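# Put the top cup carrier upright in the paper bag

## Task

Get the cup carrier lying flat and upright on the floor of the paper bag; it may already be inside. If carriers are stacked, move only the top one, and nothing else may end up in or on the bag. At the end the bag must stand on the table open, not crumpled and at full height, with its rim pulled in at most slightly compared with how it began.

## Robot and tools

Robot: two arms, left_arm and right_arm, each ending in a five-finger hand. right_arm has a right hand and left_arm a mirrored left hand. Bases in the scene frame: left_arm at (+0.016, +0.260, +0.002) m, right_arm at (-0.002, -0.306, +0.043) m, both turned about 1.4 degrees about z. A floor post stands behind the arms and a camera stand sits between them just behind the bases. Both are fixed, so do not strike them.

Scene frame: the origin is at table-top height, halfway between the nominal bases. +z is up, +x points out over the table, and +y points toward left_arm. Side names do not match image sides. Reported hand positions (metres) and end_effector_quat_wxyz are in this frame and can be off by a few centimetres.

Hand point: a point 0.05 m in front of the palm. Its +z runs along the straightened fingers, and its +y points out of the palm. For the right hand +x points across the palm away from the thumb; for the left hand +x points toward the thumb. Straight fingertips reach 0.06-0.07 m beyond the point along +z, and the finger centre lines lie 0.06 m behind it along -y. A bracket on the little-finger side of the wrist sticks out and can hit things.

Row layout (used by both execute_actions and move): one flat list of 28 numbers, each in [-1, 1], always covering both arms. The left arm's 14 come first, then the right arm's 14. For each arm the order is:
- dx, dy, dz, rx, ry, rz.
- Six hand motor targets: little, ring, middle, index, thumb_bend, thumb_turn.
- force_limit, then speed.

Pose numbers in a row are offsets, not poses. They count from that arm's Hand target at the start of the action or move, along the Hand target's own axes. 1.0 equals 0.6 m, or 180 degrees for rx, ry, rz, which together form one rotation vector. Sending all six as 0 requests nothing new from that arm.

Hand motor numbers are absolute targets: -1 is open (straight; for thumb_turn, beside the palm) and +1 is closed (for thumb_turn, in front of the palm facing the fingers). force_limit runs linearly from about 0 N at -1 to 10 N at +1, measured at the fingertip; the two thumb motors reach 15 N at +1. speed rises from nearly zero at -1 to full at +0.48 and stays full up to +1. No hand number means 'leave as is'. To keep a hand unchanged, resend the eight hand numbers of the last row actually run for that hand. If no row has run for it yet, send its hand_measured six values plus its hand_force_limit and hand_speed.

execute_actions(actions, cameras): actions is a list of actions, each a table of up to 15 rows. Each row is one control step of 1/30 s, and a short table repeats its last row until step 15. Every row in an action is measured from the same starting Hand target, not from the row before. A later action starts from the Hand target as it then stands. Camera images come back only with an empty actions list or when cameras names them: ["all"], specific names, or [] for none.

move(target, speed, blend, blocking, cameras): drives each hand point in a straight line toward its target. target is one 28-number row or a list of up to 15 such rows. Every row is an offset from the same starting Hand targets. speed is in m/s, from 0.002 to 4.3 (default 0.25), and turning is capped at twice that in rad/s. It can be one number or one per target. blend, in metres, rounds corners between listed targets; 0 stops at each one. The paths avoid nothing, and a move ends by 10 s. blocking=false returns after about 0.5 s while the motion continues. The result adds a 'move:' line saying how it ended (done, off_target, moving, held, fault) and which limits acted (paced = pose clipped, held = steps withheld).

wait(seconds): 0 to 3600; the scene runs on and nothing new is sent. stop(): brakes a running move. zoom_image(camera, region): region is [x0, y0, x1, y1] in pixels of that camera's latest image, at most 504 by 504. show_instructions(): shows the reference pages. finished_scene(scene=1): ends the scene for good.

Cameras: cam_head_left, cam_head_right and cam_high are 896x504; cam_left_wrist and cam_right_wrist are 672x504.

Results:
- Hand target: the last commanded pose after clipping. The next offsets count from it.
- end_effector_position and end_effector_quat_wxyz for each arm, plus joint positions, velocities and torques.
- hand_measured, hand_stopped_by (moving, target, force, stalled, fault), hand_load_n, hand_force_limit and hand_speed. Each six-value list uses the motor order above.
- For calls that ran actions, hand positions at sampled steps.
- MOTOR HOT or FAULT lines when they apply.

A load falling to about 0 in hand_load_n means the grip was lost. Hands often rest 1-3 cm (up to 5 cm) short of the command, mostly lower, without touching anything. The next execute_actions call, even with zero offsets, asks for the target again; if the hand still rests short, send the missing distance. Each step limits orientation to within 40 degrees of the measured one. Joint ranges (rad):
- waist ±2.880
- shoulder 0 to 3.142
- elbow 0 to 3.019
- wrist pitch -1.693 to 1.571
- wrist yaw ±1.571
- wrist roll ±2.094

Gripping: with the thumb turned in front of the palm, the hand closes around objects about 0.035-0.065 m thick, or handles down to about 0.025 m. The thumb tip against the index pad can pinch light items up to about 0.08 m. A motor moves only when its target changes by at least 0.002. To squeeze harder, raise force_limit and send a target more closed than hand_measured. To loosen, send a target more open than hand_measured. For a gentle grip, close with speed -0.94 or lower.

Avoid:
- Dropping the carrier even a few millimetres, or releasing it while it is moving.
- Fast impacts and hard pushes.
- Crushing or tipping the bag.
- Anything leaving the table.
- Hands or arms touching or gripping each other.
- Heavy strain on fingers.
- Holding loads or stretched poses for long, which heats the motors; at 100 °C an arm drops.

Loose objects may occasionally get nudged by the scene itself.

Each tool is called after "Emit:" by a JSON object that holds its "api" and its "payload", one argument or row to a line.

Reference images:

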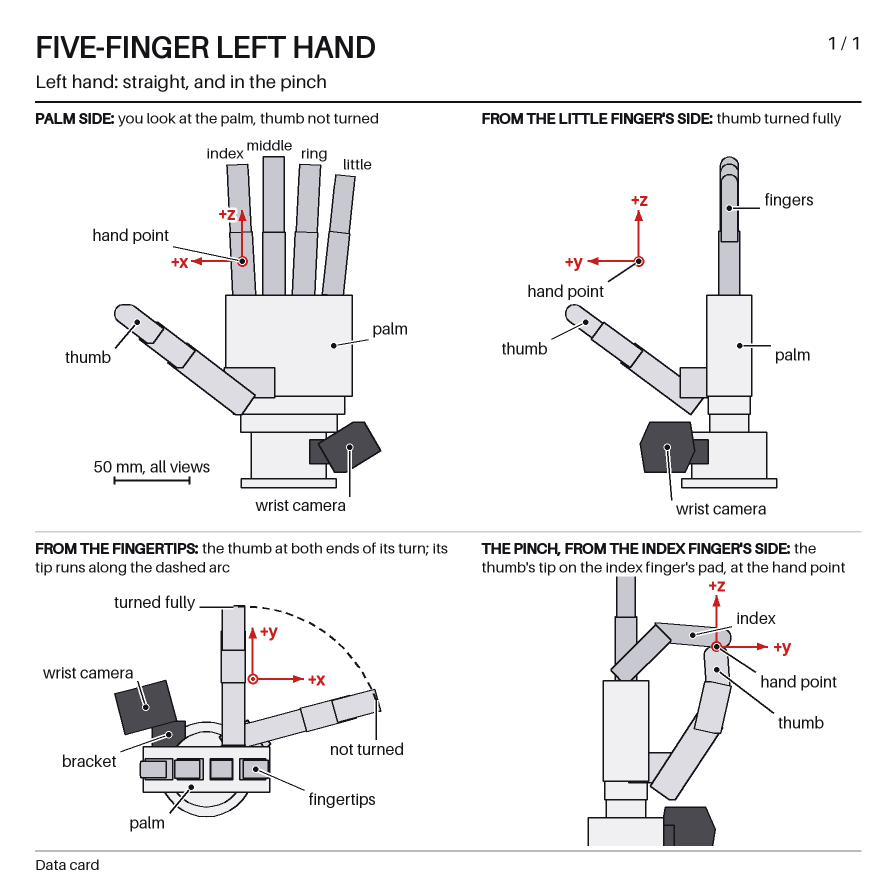

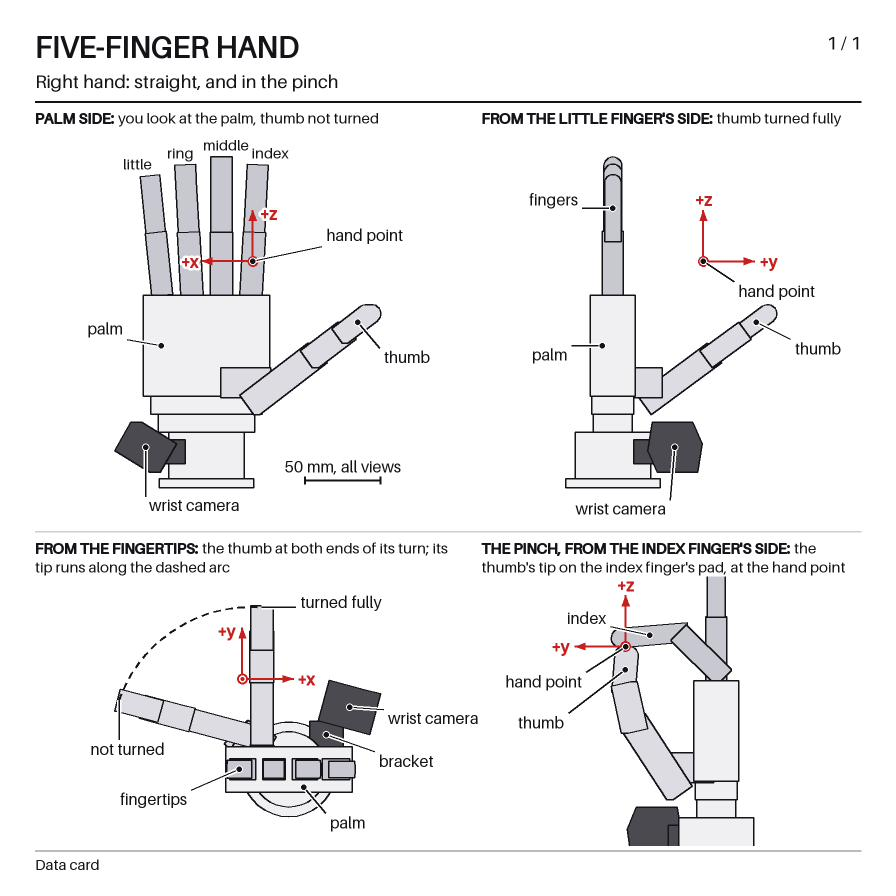

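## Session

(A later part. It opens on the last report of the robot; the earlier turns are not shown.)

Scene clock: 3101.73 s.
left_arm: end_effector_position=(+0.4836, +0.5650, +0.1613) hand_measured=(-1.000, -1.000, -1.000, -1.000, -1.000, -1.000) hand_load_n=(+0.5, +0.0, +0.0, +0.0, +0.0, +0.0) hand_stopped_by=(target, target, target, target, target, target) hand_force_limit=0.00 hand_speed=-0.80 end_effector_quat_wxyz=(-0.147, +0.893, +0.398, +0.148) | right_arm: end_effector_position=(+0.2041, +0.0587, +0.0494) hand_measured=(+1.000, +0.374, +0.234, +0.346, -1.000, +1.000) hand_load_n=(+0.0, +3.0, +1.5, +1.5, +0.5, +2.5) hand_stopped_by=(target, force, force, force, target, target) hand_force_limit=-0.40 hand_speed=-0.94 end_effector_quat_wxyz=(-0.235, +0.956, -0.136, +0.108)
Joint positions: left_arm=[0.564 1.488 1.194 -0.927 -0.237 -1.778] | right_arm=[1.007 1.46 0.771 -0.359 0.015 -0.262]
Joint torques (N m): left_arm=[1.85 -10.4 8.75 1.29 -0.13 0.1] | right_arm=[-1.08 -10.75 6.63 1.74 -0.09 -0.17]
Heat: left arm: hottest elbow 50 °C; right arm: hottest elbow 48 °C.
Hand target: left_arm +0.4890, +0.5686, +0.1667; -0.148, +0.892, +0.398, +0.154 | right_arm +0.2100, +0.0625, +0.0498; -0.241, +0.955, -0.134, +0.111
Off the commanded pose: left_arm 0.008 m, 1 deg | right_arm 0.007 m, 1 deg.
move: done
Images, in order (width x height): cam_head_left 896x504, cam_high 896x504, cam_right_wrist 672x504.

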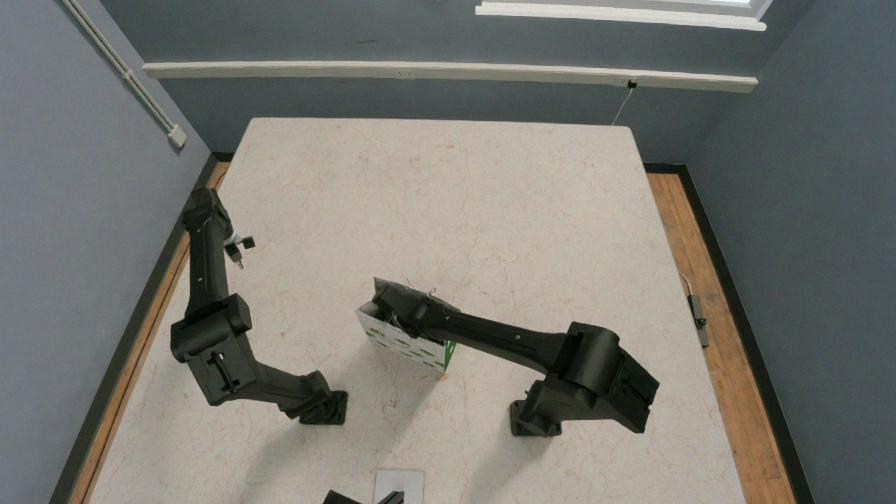

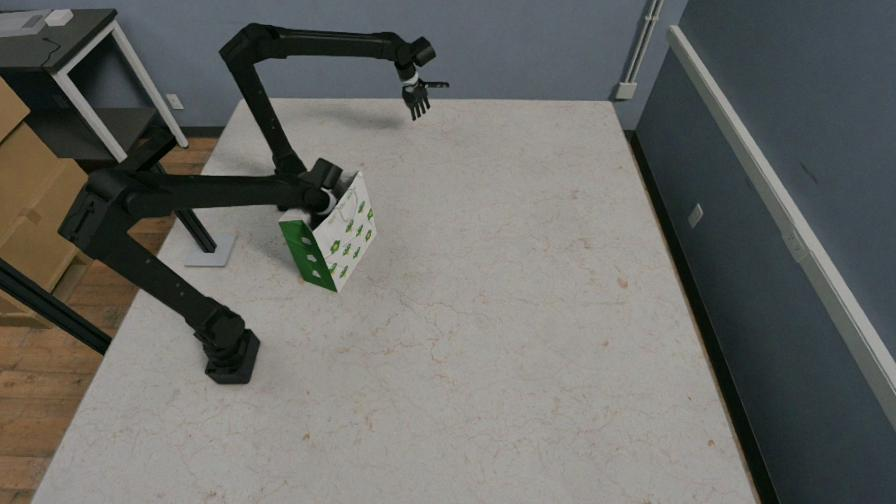

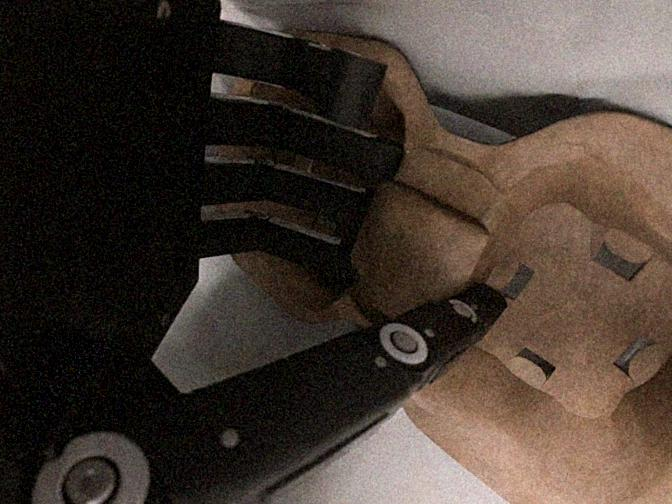

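Emit:
{"api": "move", "payload": {
  "target": [
    [0,0,0,0,0,0,-1,-1,-1,-1,-1,-1,0,-0.8,-0.008,0.0092,0.0167,0,0,0,1,0.55,0.55,0.55,-1,1,-0.4,-0.94]
  ],
  "speed": 0.03,
  "cameras": ["cam_high","cam_head_left","cam_right_wrist"]
}}

Emit:
{"api": "zoom_image", "payload": {
  "camera": "cam_high",
  "region": [265, 120, 385, 300]
}}

Emit:
{"api": "zoom_image", "payload": {
  "camera": "cam_head_left",
  "region": [352, 270, 462, 380]
}}

Scene clock: 3116.13 s.
left_arm: end_effector_position=(+0.4836, +0.5650, +0.1613) hand_measured=(-1.000, -1.000, -1.000, -1.000, -1.000, -1.000) hand_load_n=(+0.0, +0.0, +0.0, +0.0, +0.0, +0.0) hand_stopped_by=(target, target, target, target, target, target) hand_force_limit=0.00 hand_speed=-0.80 end_effector_quat_wxyz=(-0.147, +0.893, +0.398, +0.148) | right_arm: end_effector_position=(+0.2050, +0.0600, +0.0383) hand_measured=(+1.000, +0.374, +0.234, +0.346, -1.000, +1.000) hand_load_n=(+0.0, +3.0, +1.5, +1.5, +0.5, +2.0) hand_stopped_by=(target, force, force, force, target, target) hand_force_limit=-0.40 hand_speed=-0.94 end_effector_quat_wxyz=(-0.236, +0.956, -0.136, +0.108)
Joint positions: left_arm=[0.564 1.488 1.194 -0.927 -0.237 -1.778] | right_arm=[1.007 1.485 0.76 -0.32 0.016 -0.262]
Joint torques (N m): left_arm=[1.2 -10.87 8.69 1.22 -0.13 0.09] | right_arm=[-0.73 -10.4 5.98 1.76 0.03 -0.11]
Heat: left arm: hottest elbow 50 °C; right arm: hottest elbow 48 °C.
Hand target: left_arm +0.4890, +0.5686, +0.1667; -0.148, +0.892, +0.398, +0.154 | right_arm +0.2073, +0.0637, +0.0379; -0.241, +0.955, -0.134, +0.111
Off the commanded pose: left_arm 0.008 m, 1 deg | right_arm 0.004 m, 1 deg.
move: done
Images, in order (width x height): cam_head_left 896x504, cam_high 896x504, cam_right_wrist 672x504.

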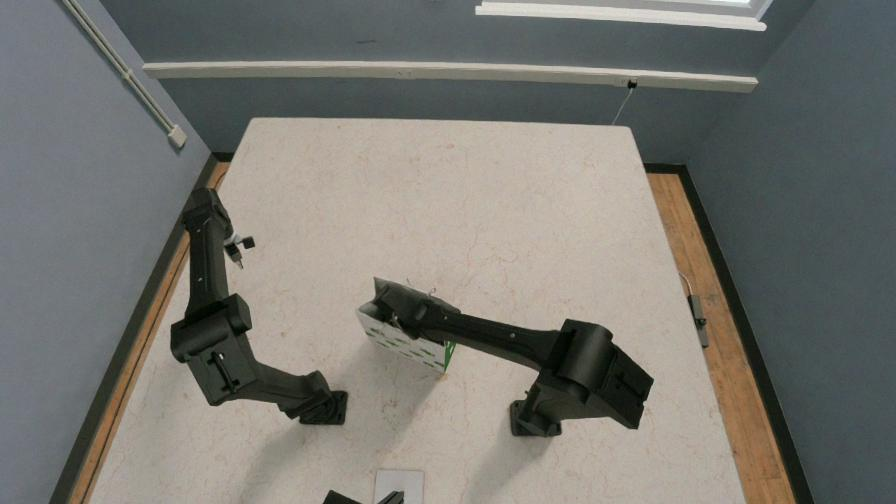

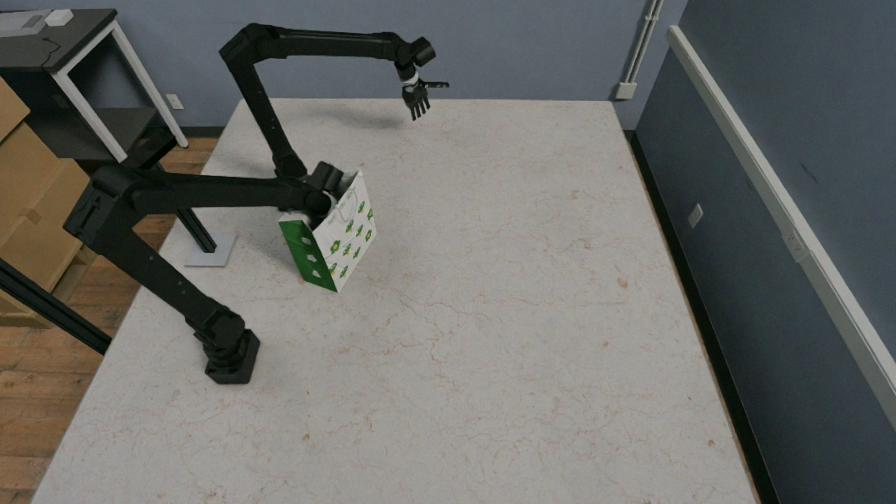

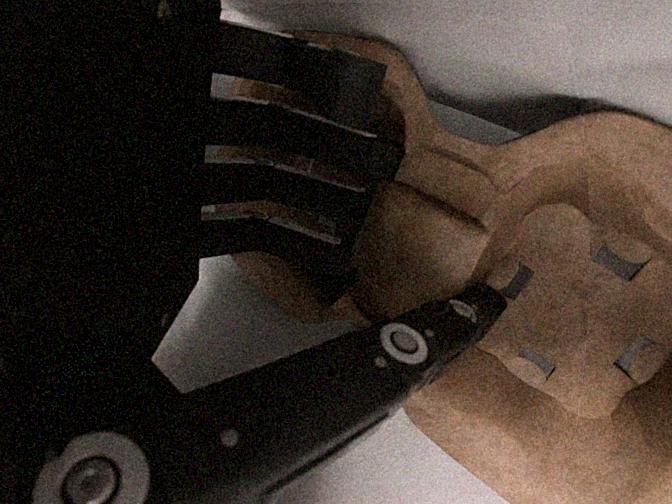

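Scaled by 2.800 from the camera's image (finer frame: 1280x720).

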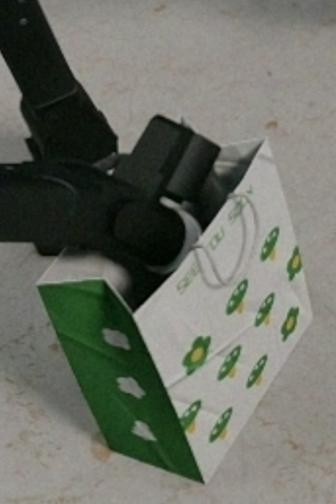

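Scaled by 4.582 from the camera's image (finer frame: 1280x720).

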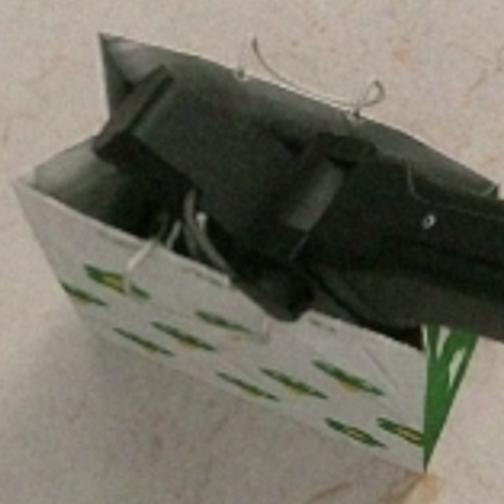

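Emit:
{"api": "move", "payload": {
  "target": [
    [0,0,0,0,0,0,-1,-1,-1,-1,-1,-1,0,-0.8,-0.0017,0.0049,0.0086,0,0,0,1,0.55,0.55,0.55,-1,1,-0.4,-0.94]
  ],
  "speed": 0.02,
  "cameras": ["cam_high","cam_head_left","cam_right_wrist"]
}}

Emit:
{"api": "zoom_image", "payload": {
  "camera": "cam_high",
  "region": [265, 120, 385, 300]
}}

Scene clock: 3123.20 s.
left_arm: end_effector_position=(+0.4836, +0.5650, +0.1613) hand_measured=(-1.000, -1.000, -1.000, -1.000, -1.000, -1.000) hand_load_n=(+0.0, +0.0, +0.0, +0.0, +0.0, +0.0) hand_stopped_by=(target, target, target, target, target, target) hand_force_limit=0.00 hand_speed=-0.80 end_effector_quat_wxyz=(-0.147, +0.893, +0.398, +0.148) | right_arm: end_effector_position=(+0.2066, +0.0626, +0.0368) hand_measured=(+1.000, +0.374, +0.234, +0.346, -1.000, +1.000) hand_load_n=(+0.5, +2.5, +1.5, +1.5, +0.5, +2.0) hand_stopped_by=(target, force, force, force, target, target) hand_force_limit=-0.40 hand_speed=-0.94 end_effector_quat_wxyz=(-0.241, +0.955, -0.135, +0.110)
Joint positions: left_arm=[0.564 1.488 1.194 -0.927 -0.237 -1.778] | right_arm=[1.007 1.49 0.757 -0.301 0.016 -0.262]
Joint torques (N m): left_arm=[0.85 -11.05 8.65 1.25 -0.16 0.08] | right_arm=[-0.56 -10.75 5.83 1.63 0.03 -0.07]
Heat: left arm: hottest elbow 50 °C; right arm: hottest elbow 48 °C.
Hand target: left_arm +0.4890, +0.5686, +0.1667; -0.148, +0.892, +0.398, +0.154 | right_arm +0.2071, +0.0637, +0.0319; -0.241, +0.955, -0.134, +0.111
Off the commanded pose: left_arm 0.008 m, 1 deg | right_arm 0.005 m, 0 deg.
move: done
Images, in order (width x height): cam_head_left 896x504, cam_high 896x504, cam_right_wrist 672x504.

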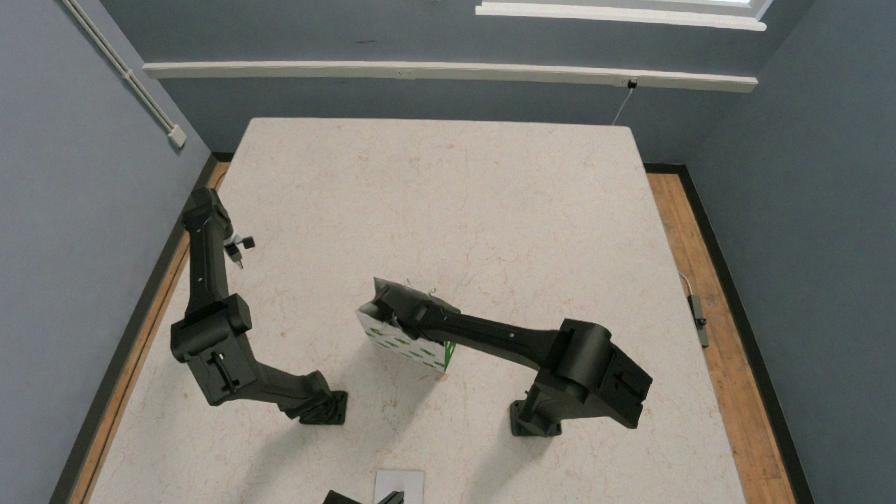

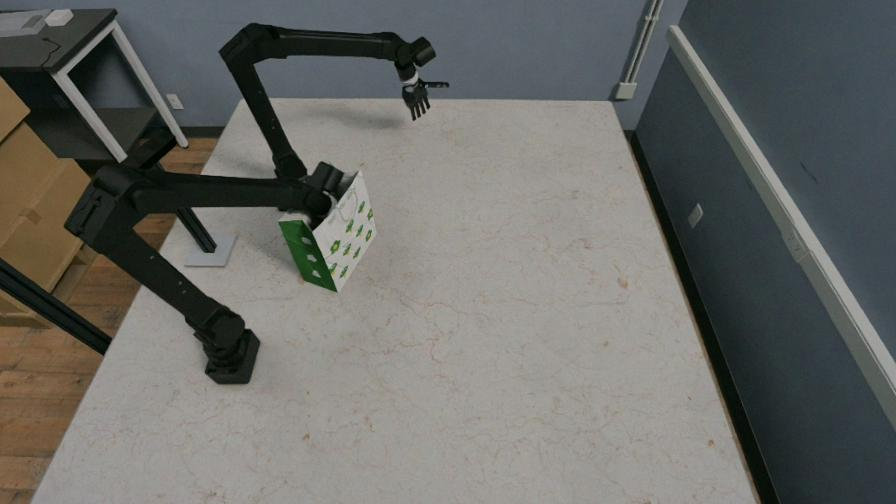

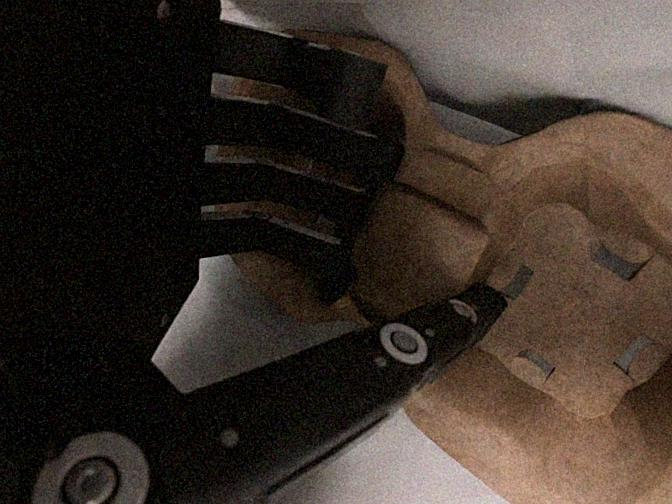

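Scaled by 2.800 from the camera's image (finer frame: 1280x720).

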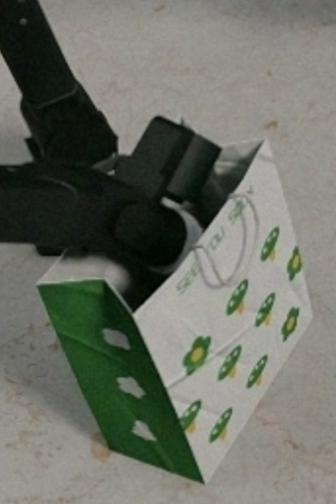

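Emit:
{"api": "move", "payload": {
  "target": [
    [0,0,0,0,0,0,-1,-1,-1,-1,-1,-1,0,-0.8,-0.0017,0.0088,0.0043,0,0,0,1,0.55,0.55,0.55,-1,1,-0.4,-0.94]
  ],
  "speed": 0.02,
  "cameras": ["cam_high","cam_head_left","cam_right_wrist"]
}}

Emit:
{"api": "zoom_image", "payload": {
  "camera": "cam_high",
  "region": [265, 120, 385, 300]
}}

Emit:
{"api": "zoom_image", "payload": {
  "camera": "cam_head_left",
  "region": [352, 270, 462, 380]
}}

Scene clock: 3145.23 s.
left_arm: end_effector_position=(+0.4836, +0.5650, +0.1613) hand_measured=(-1.000, -1.000, -1.000, -1.000, -1.000, -1.000) hand_load_n=(+0.0, +0.0, +0.0, +0.0, +0.0, +0.0) hand_stopped_by=(target, target, target, target, target, target) hand_force_limit=0.00 hand_speed=-0.80 end_effector_quat_wxyz=(-0.147, +0.893, +0.398, +0.148) | right_arm: end_effector_position=(+0.2065, +0.0623, +0.0348) hand_measured=(+1.000, +0.374, +0.234, +0.346, -1.000, +1.000) hand_load_n=(+0.0, +2.5, +1.0, +0.5, +1.0, +2.0) hand_stopped_by=(target, force, force, force, target, target) hand_force_limit=-0.40 hand_speed=-0.94 end_effector_quat_wxyz=(-0.245, +0.954, -0.135, +0.112)
Joint positions: left_arm=[0.564 1.488 1.194 -0.927 -0.237 -1.778] | right_arm=[1.007 1.49 0.748 -0.283 0.016 -0.262]
Joint torques (N m): left_arm=[1.32 -10.87 8.76 1.17 -0.15 0.08] | right_arm=[-0.67 -10.4 5.41 1.84 -0.01 -0.11]
Heat: left arm: hottest elbow 50 °C; right arm: hottest elbow 46 °C.
Hand target: left_arm +0.4890, +0.5686, +0.1667; -0.148, +0.892, +0.398, +0.154 | right_arm +0.2058, +0.0606, +0.0269; -0.241, +0.955, -0.134, +0.111
Off the commanded pose: left_arm 0.008 m, 1 deg | right_arm 0.008 m, 0 deg.
move: done
Images, in order (width x height): cam_head_left 896x504, cam_high 896x504, cam_right_wrist 672x504.

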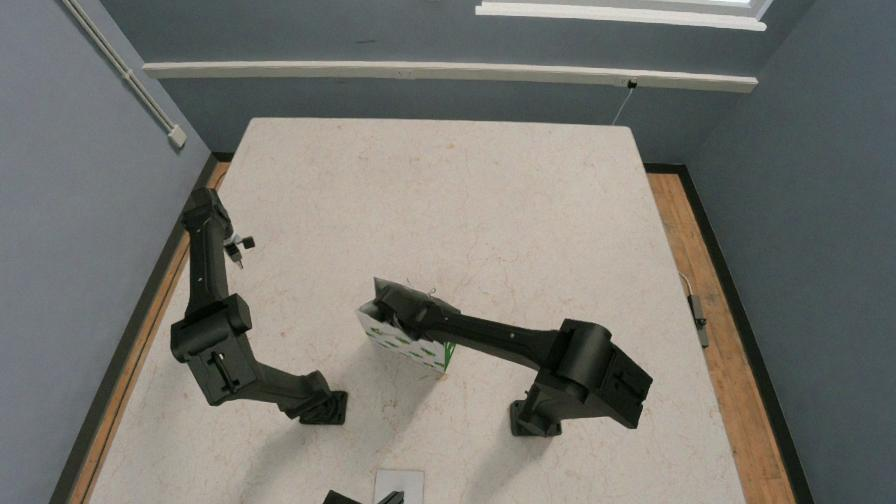

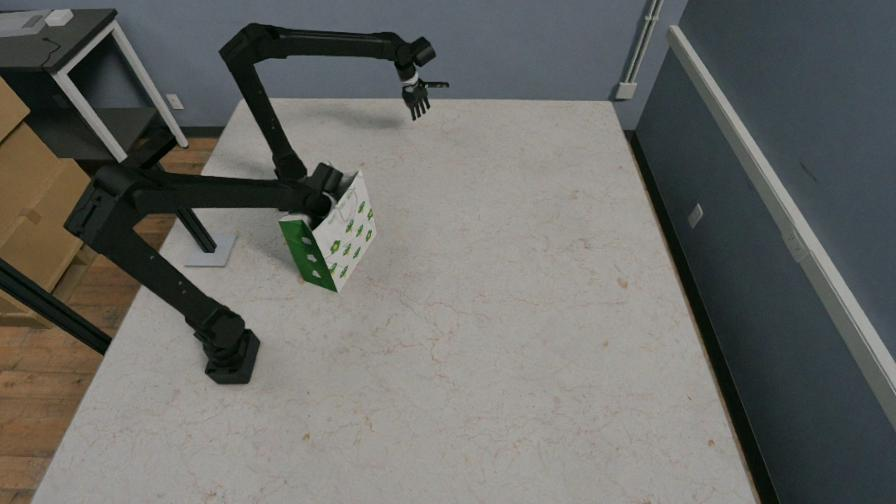

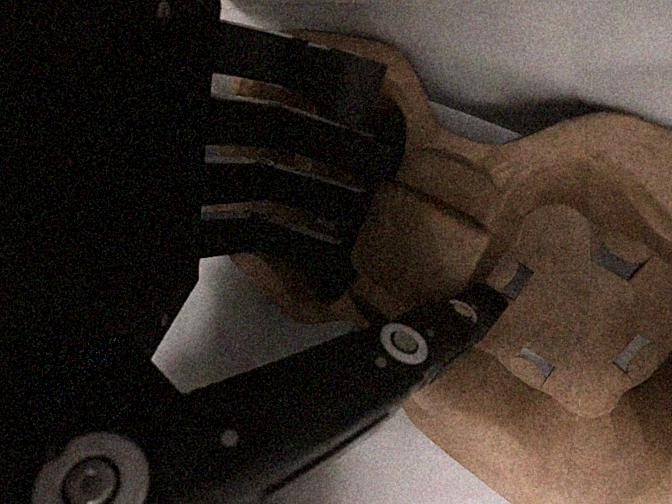

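Scaled by 2.800 from the camera's image (finer frame: 1280x720).

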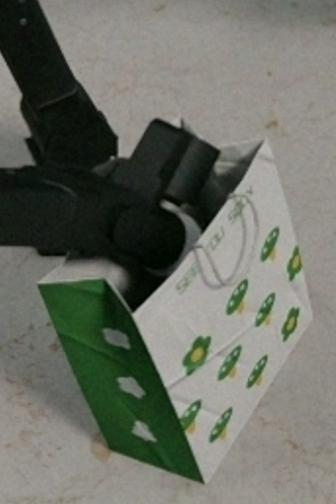

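Scaled by 4.582 from the camera's image (finer frame: 1280x720).

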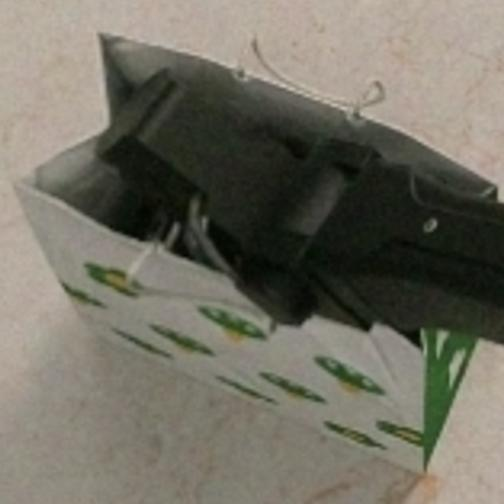

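Emit:
{"api": "move", "payload": {
  "target": [
    [0,0,0,0,0,0,-1,-1,-1,-1,-1,-1,0,-0.8,-0.0005,0.0026,0.0030,0,0,0,1,0.364,0.224,0.336,-1,1,-0.4,-0.94]
  ],
  "speed": 0.02,
  "cameras": ["cam_high","cam_head_left","cam_right_wrist"]
}}

Emit:
{"api": "zoom_image", "payload": {
  "camera": "cam_high",
  "region": [265, 120, 385, 300]
}}

Emit:
{"api": "zoom_image", "payload": {
  "camera": "cam_head_left",
  "region": [352, 270, 462, 380]
}}

Scene clock: 3166.27 s.
left_arm: end_effector_position=(+0.4836, +0.5650, +0.1613) hand_measured=(-1.000, -1.000, -1.000, -1.000, -1.000, -1.000) hand_load_n=(+0.0, +0.0, +0.0, +0.0, +0.0, +0.0) hand_stopped_by=(target, target, target, target, target, target) hand_force_limit=0.00 hand_speed=-0.80 end_effector_quat_wxyz=(-0.147, +0.893, +0.398, +0.148) | right_arm: end_effector_position=(+0.2069, +0.0631, +0.0346) hand_measured=(+1.000, +0.364, +0.224, +0.336, -1.000, +1.000) hand_load_n=(+0.0, +1.0, +0.5, +0.0, +0.5, +1.0) hand_stopped_by=(target, target, target, target, target, target) hand_force_limit=-0.40 hand_speed=-0.94 end_effector_quat_wxyz=(-0.247, +0.953, -0.135, +0.113)
Joint positions: left_arm=[0.564 1.488 1.194 -0.927 -0.237 -1.778] | right_arm=[1.007 1.49 0.745 -0.275 0.016 -0.262]
Joint torques (N m): left_arm=[0.5 -10.29 8.83 1.28 -0.14 0.04] | right_arm=[-0.73 -9.82 5.24 1.68 -0.01 -0.11]
Heat: left arm: hottest elbow 50 °C; right arm: hottest elbow 46 °C.
Hand target: left_arm +0.4890, +0.5686, +0.1667; -0.148, +0.892, +0.398, +0.154 | right_arm +0.2058, +0.0602, +0.0246; -0.241, +0.955, -0.134, +0.111
Off the commanded pose: left_arm 0.008 m, 1 deg | right_arm 0.010 m, 1 deg.
move: done
Images, in order (width x height): cam_head_left 896x504, cam_high 896x504, cam_right_wrist 672x504.

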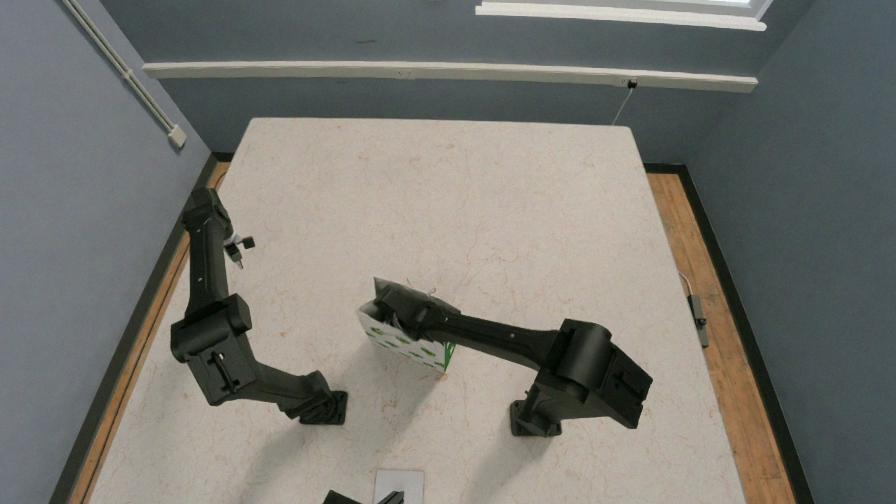

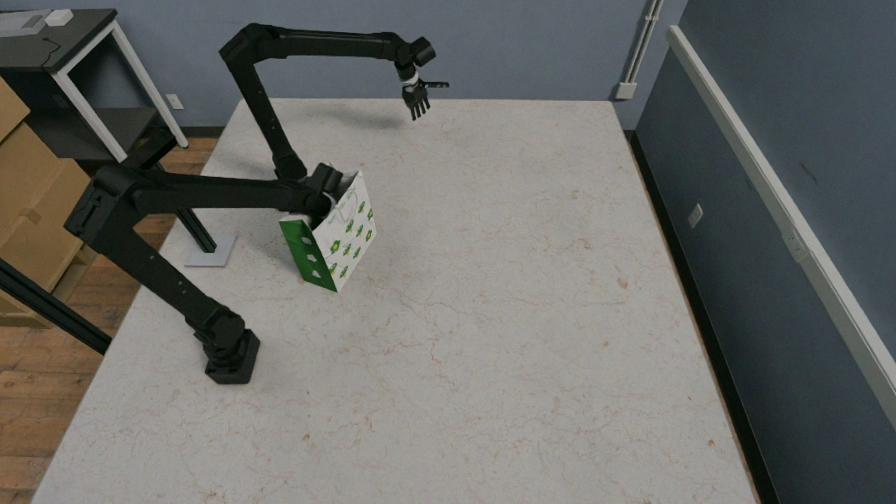

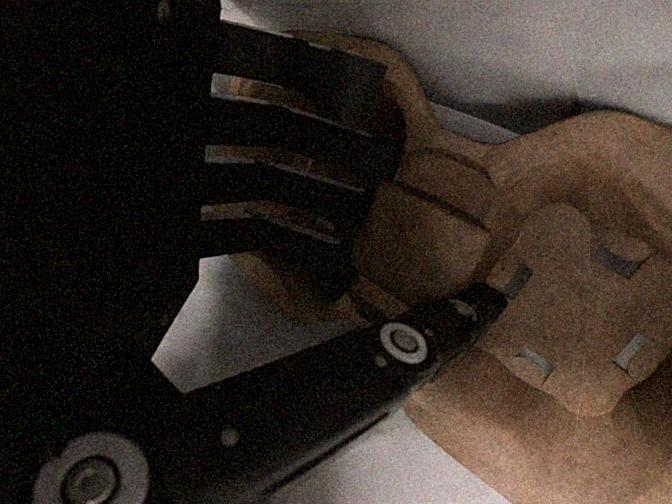

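Scaled by 2.800 from the camera's image (finer frame: 1280x720).

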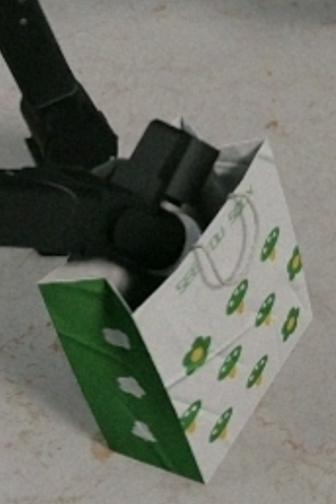

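Scaled by 4.582 from the camera's image (finer frame: 1280x720).

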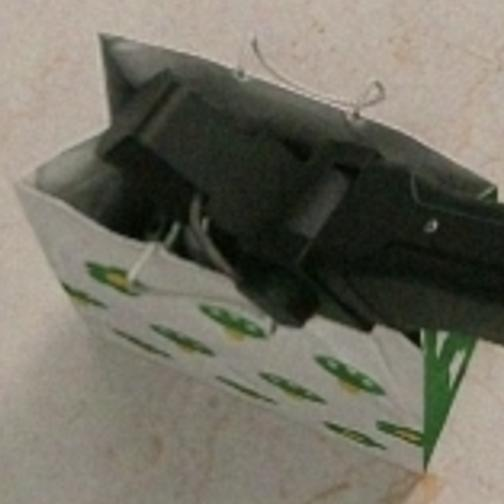

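Emit:
{"api": "move", "payload": {
  "target": [
    [0,0,0,0,0,0,-1,-1,-1,-1,-1,-1,0,-0.8,0,0,0,0.0275,0.0027,0.0032,1,0.364,0.224,0.336,-1,1,-0.4,-0.94]
  ],
  "speed": 0.02,
  "cameras": ["cam_high","cam_head_left","cam_right_wrist"]
}}

Emit:
{"api": "zoom_image", "payload": {
  "camera": "cam_high",
  "region": [265, 120, 385, 300]
}}

Emit:
{"api": "zoom_image", "payload": {
  "camera": "cam_head_left",
  "region": [352, 270, 462, 380]
}}

Scene clock: 3214.83 s.
left_arm: end_effector_position=(+0.4836, +0.5650, +0.1613) hand_measured=(-1.000, -1.000, -1.000, -1.000, -1.000, -1.000) hand_load_n=(+0.0, +0.0, -0.5, +0.0, -0.5, +0.0) hand_stopped_by=(target, target, target, target, target, target) hand_force_limit=0.00 hand_speed=-0.80 end_effector_quat_wxyz=(-0.147, +0.893, +0.398, +0.148) | right_arm: end_effector_position=(+0.2065, +0.0656, +0.0301) hand_measured=(+1.000, +0.364, +0.224, +0.336, -1.000, +1.000) hand_load_n=(+0.0, +1.0, +0.5, +0.0, +1.0, +1.0) hand_stopped_by=(target, target, target, target, target, target) hand_force_limit=-0.40 hand_speed=-0.94 end_effector_quat_wxyz=(-0.285, +0.942, -0.133, +0.121)
Joint positions: left_arm=[0.564 1.488 1.194 -0.927 -0.237 -1.778] | right_arm=[1.003 1.474 0.684 -0.151 0 -0.262]
Joint torques (N m): left_arm=[0.73 -10.99 8.66 1.33 -0.09 0.08] | right_arm=[-1.61 -10.7 4.75 1.72 -0.17 -0.1]
Heat: left arm: hottest elbow 50 °C; right arm: hottest elbow 43 °C.
Hand target: left_arm +0.4890, +0.5686, +0.1667; -0.148, +0.892, +0.398, +0.154 | right_arm +0.2058, +0.0601, +0.0246; -0.282, +0.942, -0.135, +0.120
Off the commanded pose: left_arm 0.008 m, 1 deg | right_arm 0.008 m, 0 deg.
move: done
Images, in order (width x height): cam_head_left 896x504, cam_high 896x504, cam_right_wrist 672x504.

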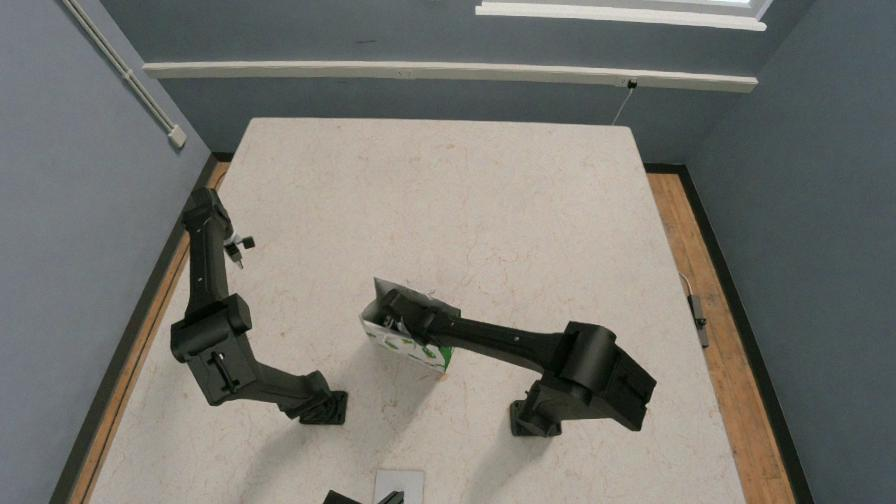

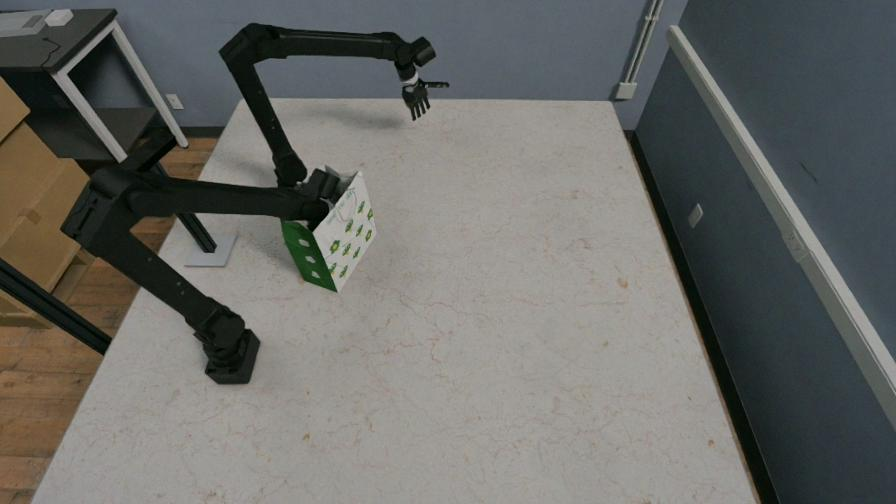

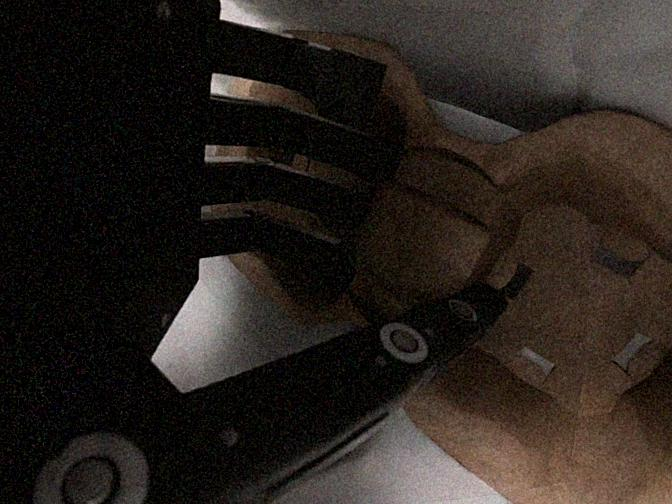

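Scaled by 2.800 from the camera's image (finer frame: 1280x720).

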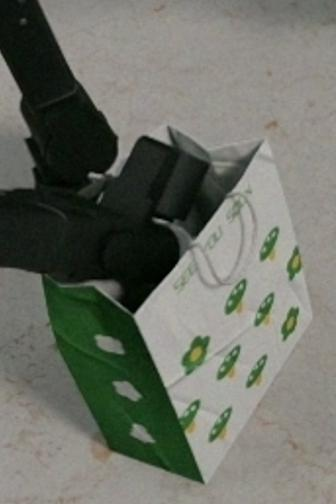

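Scaled by 4.582 from the camera's image (finer frame: 1280x720).

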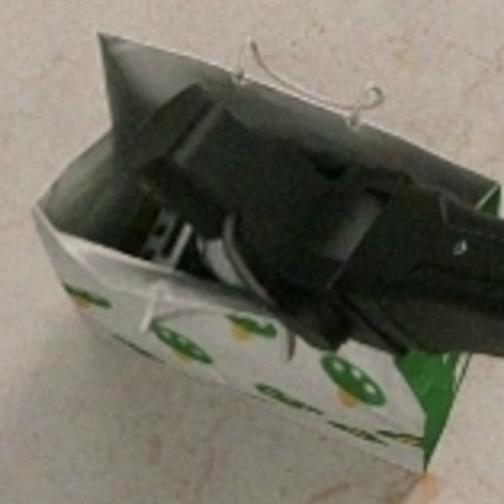

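Emit:
{"api": "move", "payload": {
  "target": [
    [0,0,0,0,0,0,-1,-1,-1,-1,-1,-1,0,-0.8,0,0,0,0,0,0,1,0.33,0.19,0.30,-1,1,-0.4,-0.94]
  ],
  "speed": 0.02,
  "cameras": ["cam_high","cam_head_left","cam_right_wrist"]
}}

Emit:
{"api": "zoom_image", "payload": {
  "camera": "cam_right_wrist",
  "region": [220, 40, 672, 460]
}}

Scene clock: 3237.23 s.
left_arm: end_effector_position=(+0.4836, +0.5650, +0.1613) hand_measured=(-1.000, -1.000, -1.000, -1.000, -1.000, -1.000) hand_load_n=(+0.0, +0.0, +0.0, +0.0, +0.0, +0.0) hand_stopped_by=(target, target, target, target, target, target) hand_force_limit=0.00 hand_speed=-0.80 end_effector_quat_wxyz=(-0.147, +0.893, +0.398, +0.148) | right_arm: end_effector_position=(+0.2065, +0.0656, +0.0301) hand_measured=(+1.000, +0.330, +0.190, +0.300, -1.000, +1.000) hand_load_n=(+0.0, +0.0, +0.0, +0.0, +0.5, +0.5) hand_stopped_by=(target, target, target, target, target, target) hand_force_limit=-0.40 hand_speed=-0.94 end_effector_quat_wxyz=(-0.285, +0.942, -0.133, +0.121)
Joint positions: left_arm=[0.564 1.488 1.194 -0.927 -0.237 -1.778] | right_arm=[1.003 1.474 0.684 -0.151 0 -0.262]
Joint torques (N m): left_arm=[1.32 -10.34 8.47 1.28 -0.11 0.07] | right_arm=[-1.61 -11.16 4.78 1.8 -0.13 -0.09]
Heat: left arm: hottest elbow 50 °C; right arm: hottest elbow 43 °C.
Hand target: left_arm +0.4890, +0.5686, +0.1667; -0.148, +0.892, +0.398, +0.154 | right_arm +0.2058, +0.0601, +0.0245; -0.282, +0.942, -0.135, +0.120
Off the commanded pose: left_arm 0.008 m, 1 deg | right_arm 0.008 m, 0 deg.
move: done
Images, in order (width x height): cam_head_left 896x504, cam_high 896x504, cam_right_wrist 672x504.

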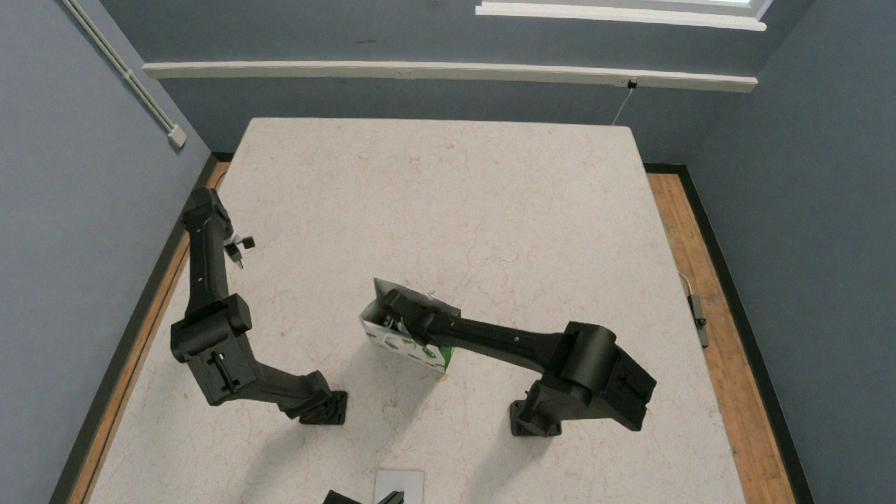

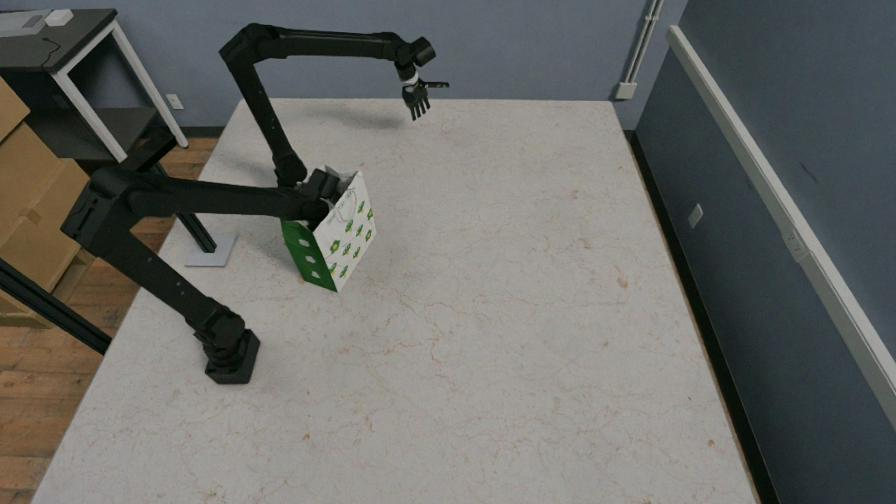

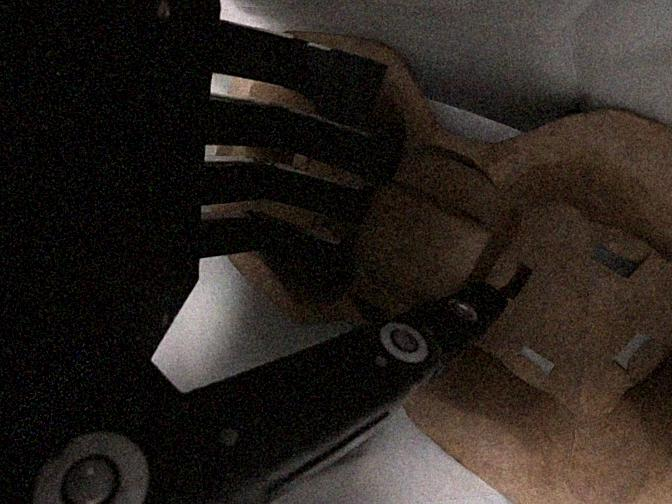

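Scaled by 1.115 from the camera's image (finer frame: 960x720).

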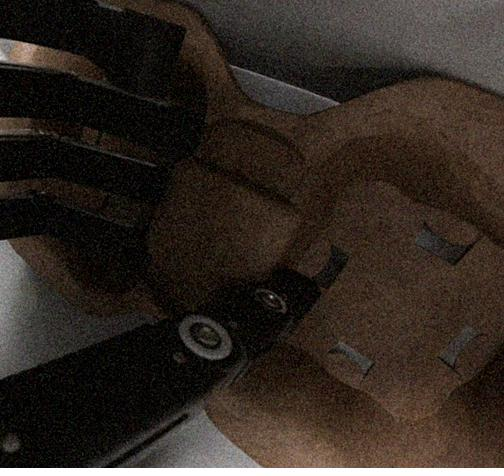

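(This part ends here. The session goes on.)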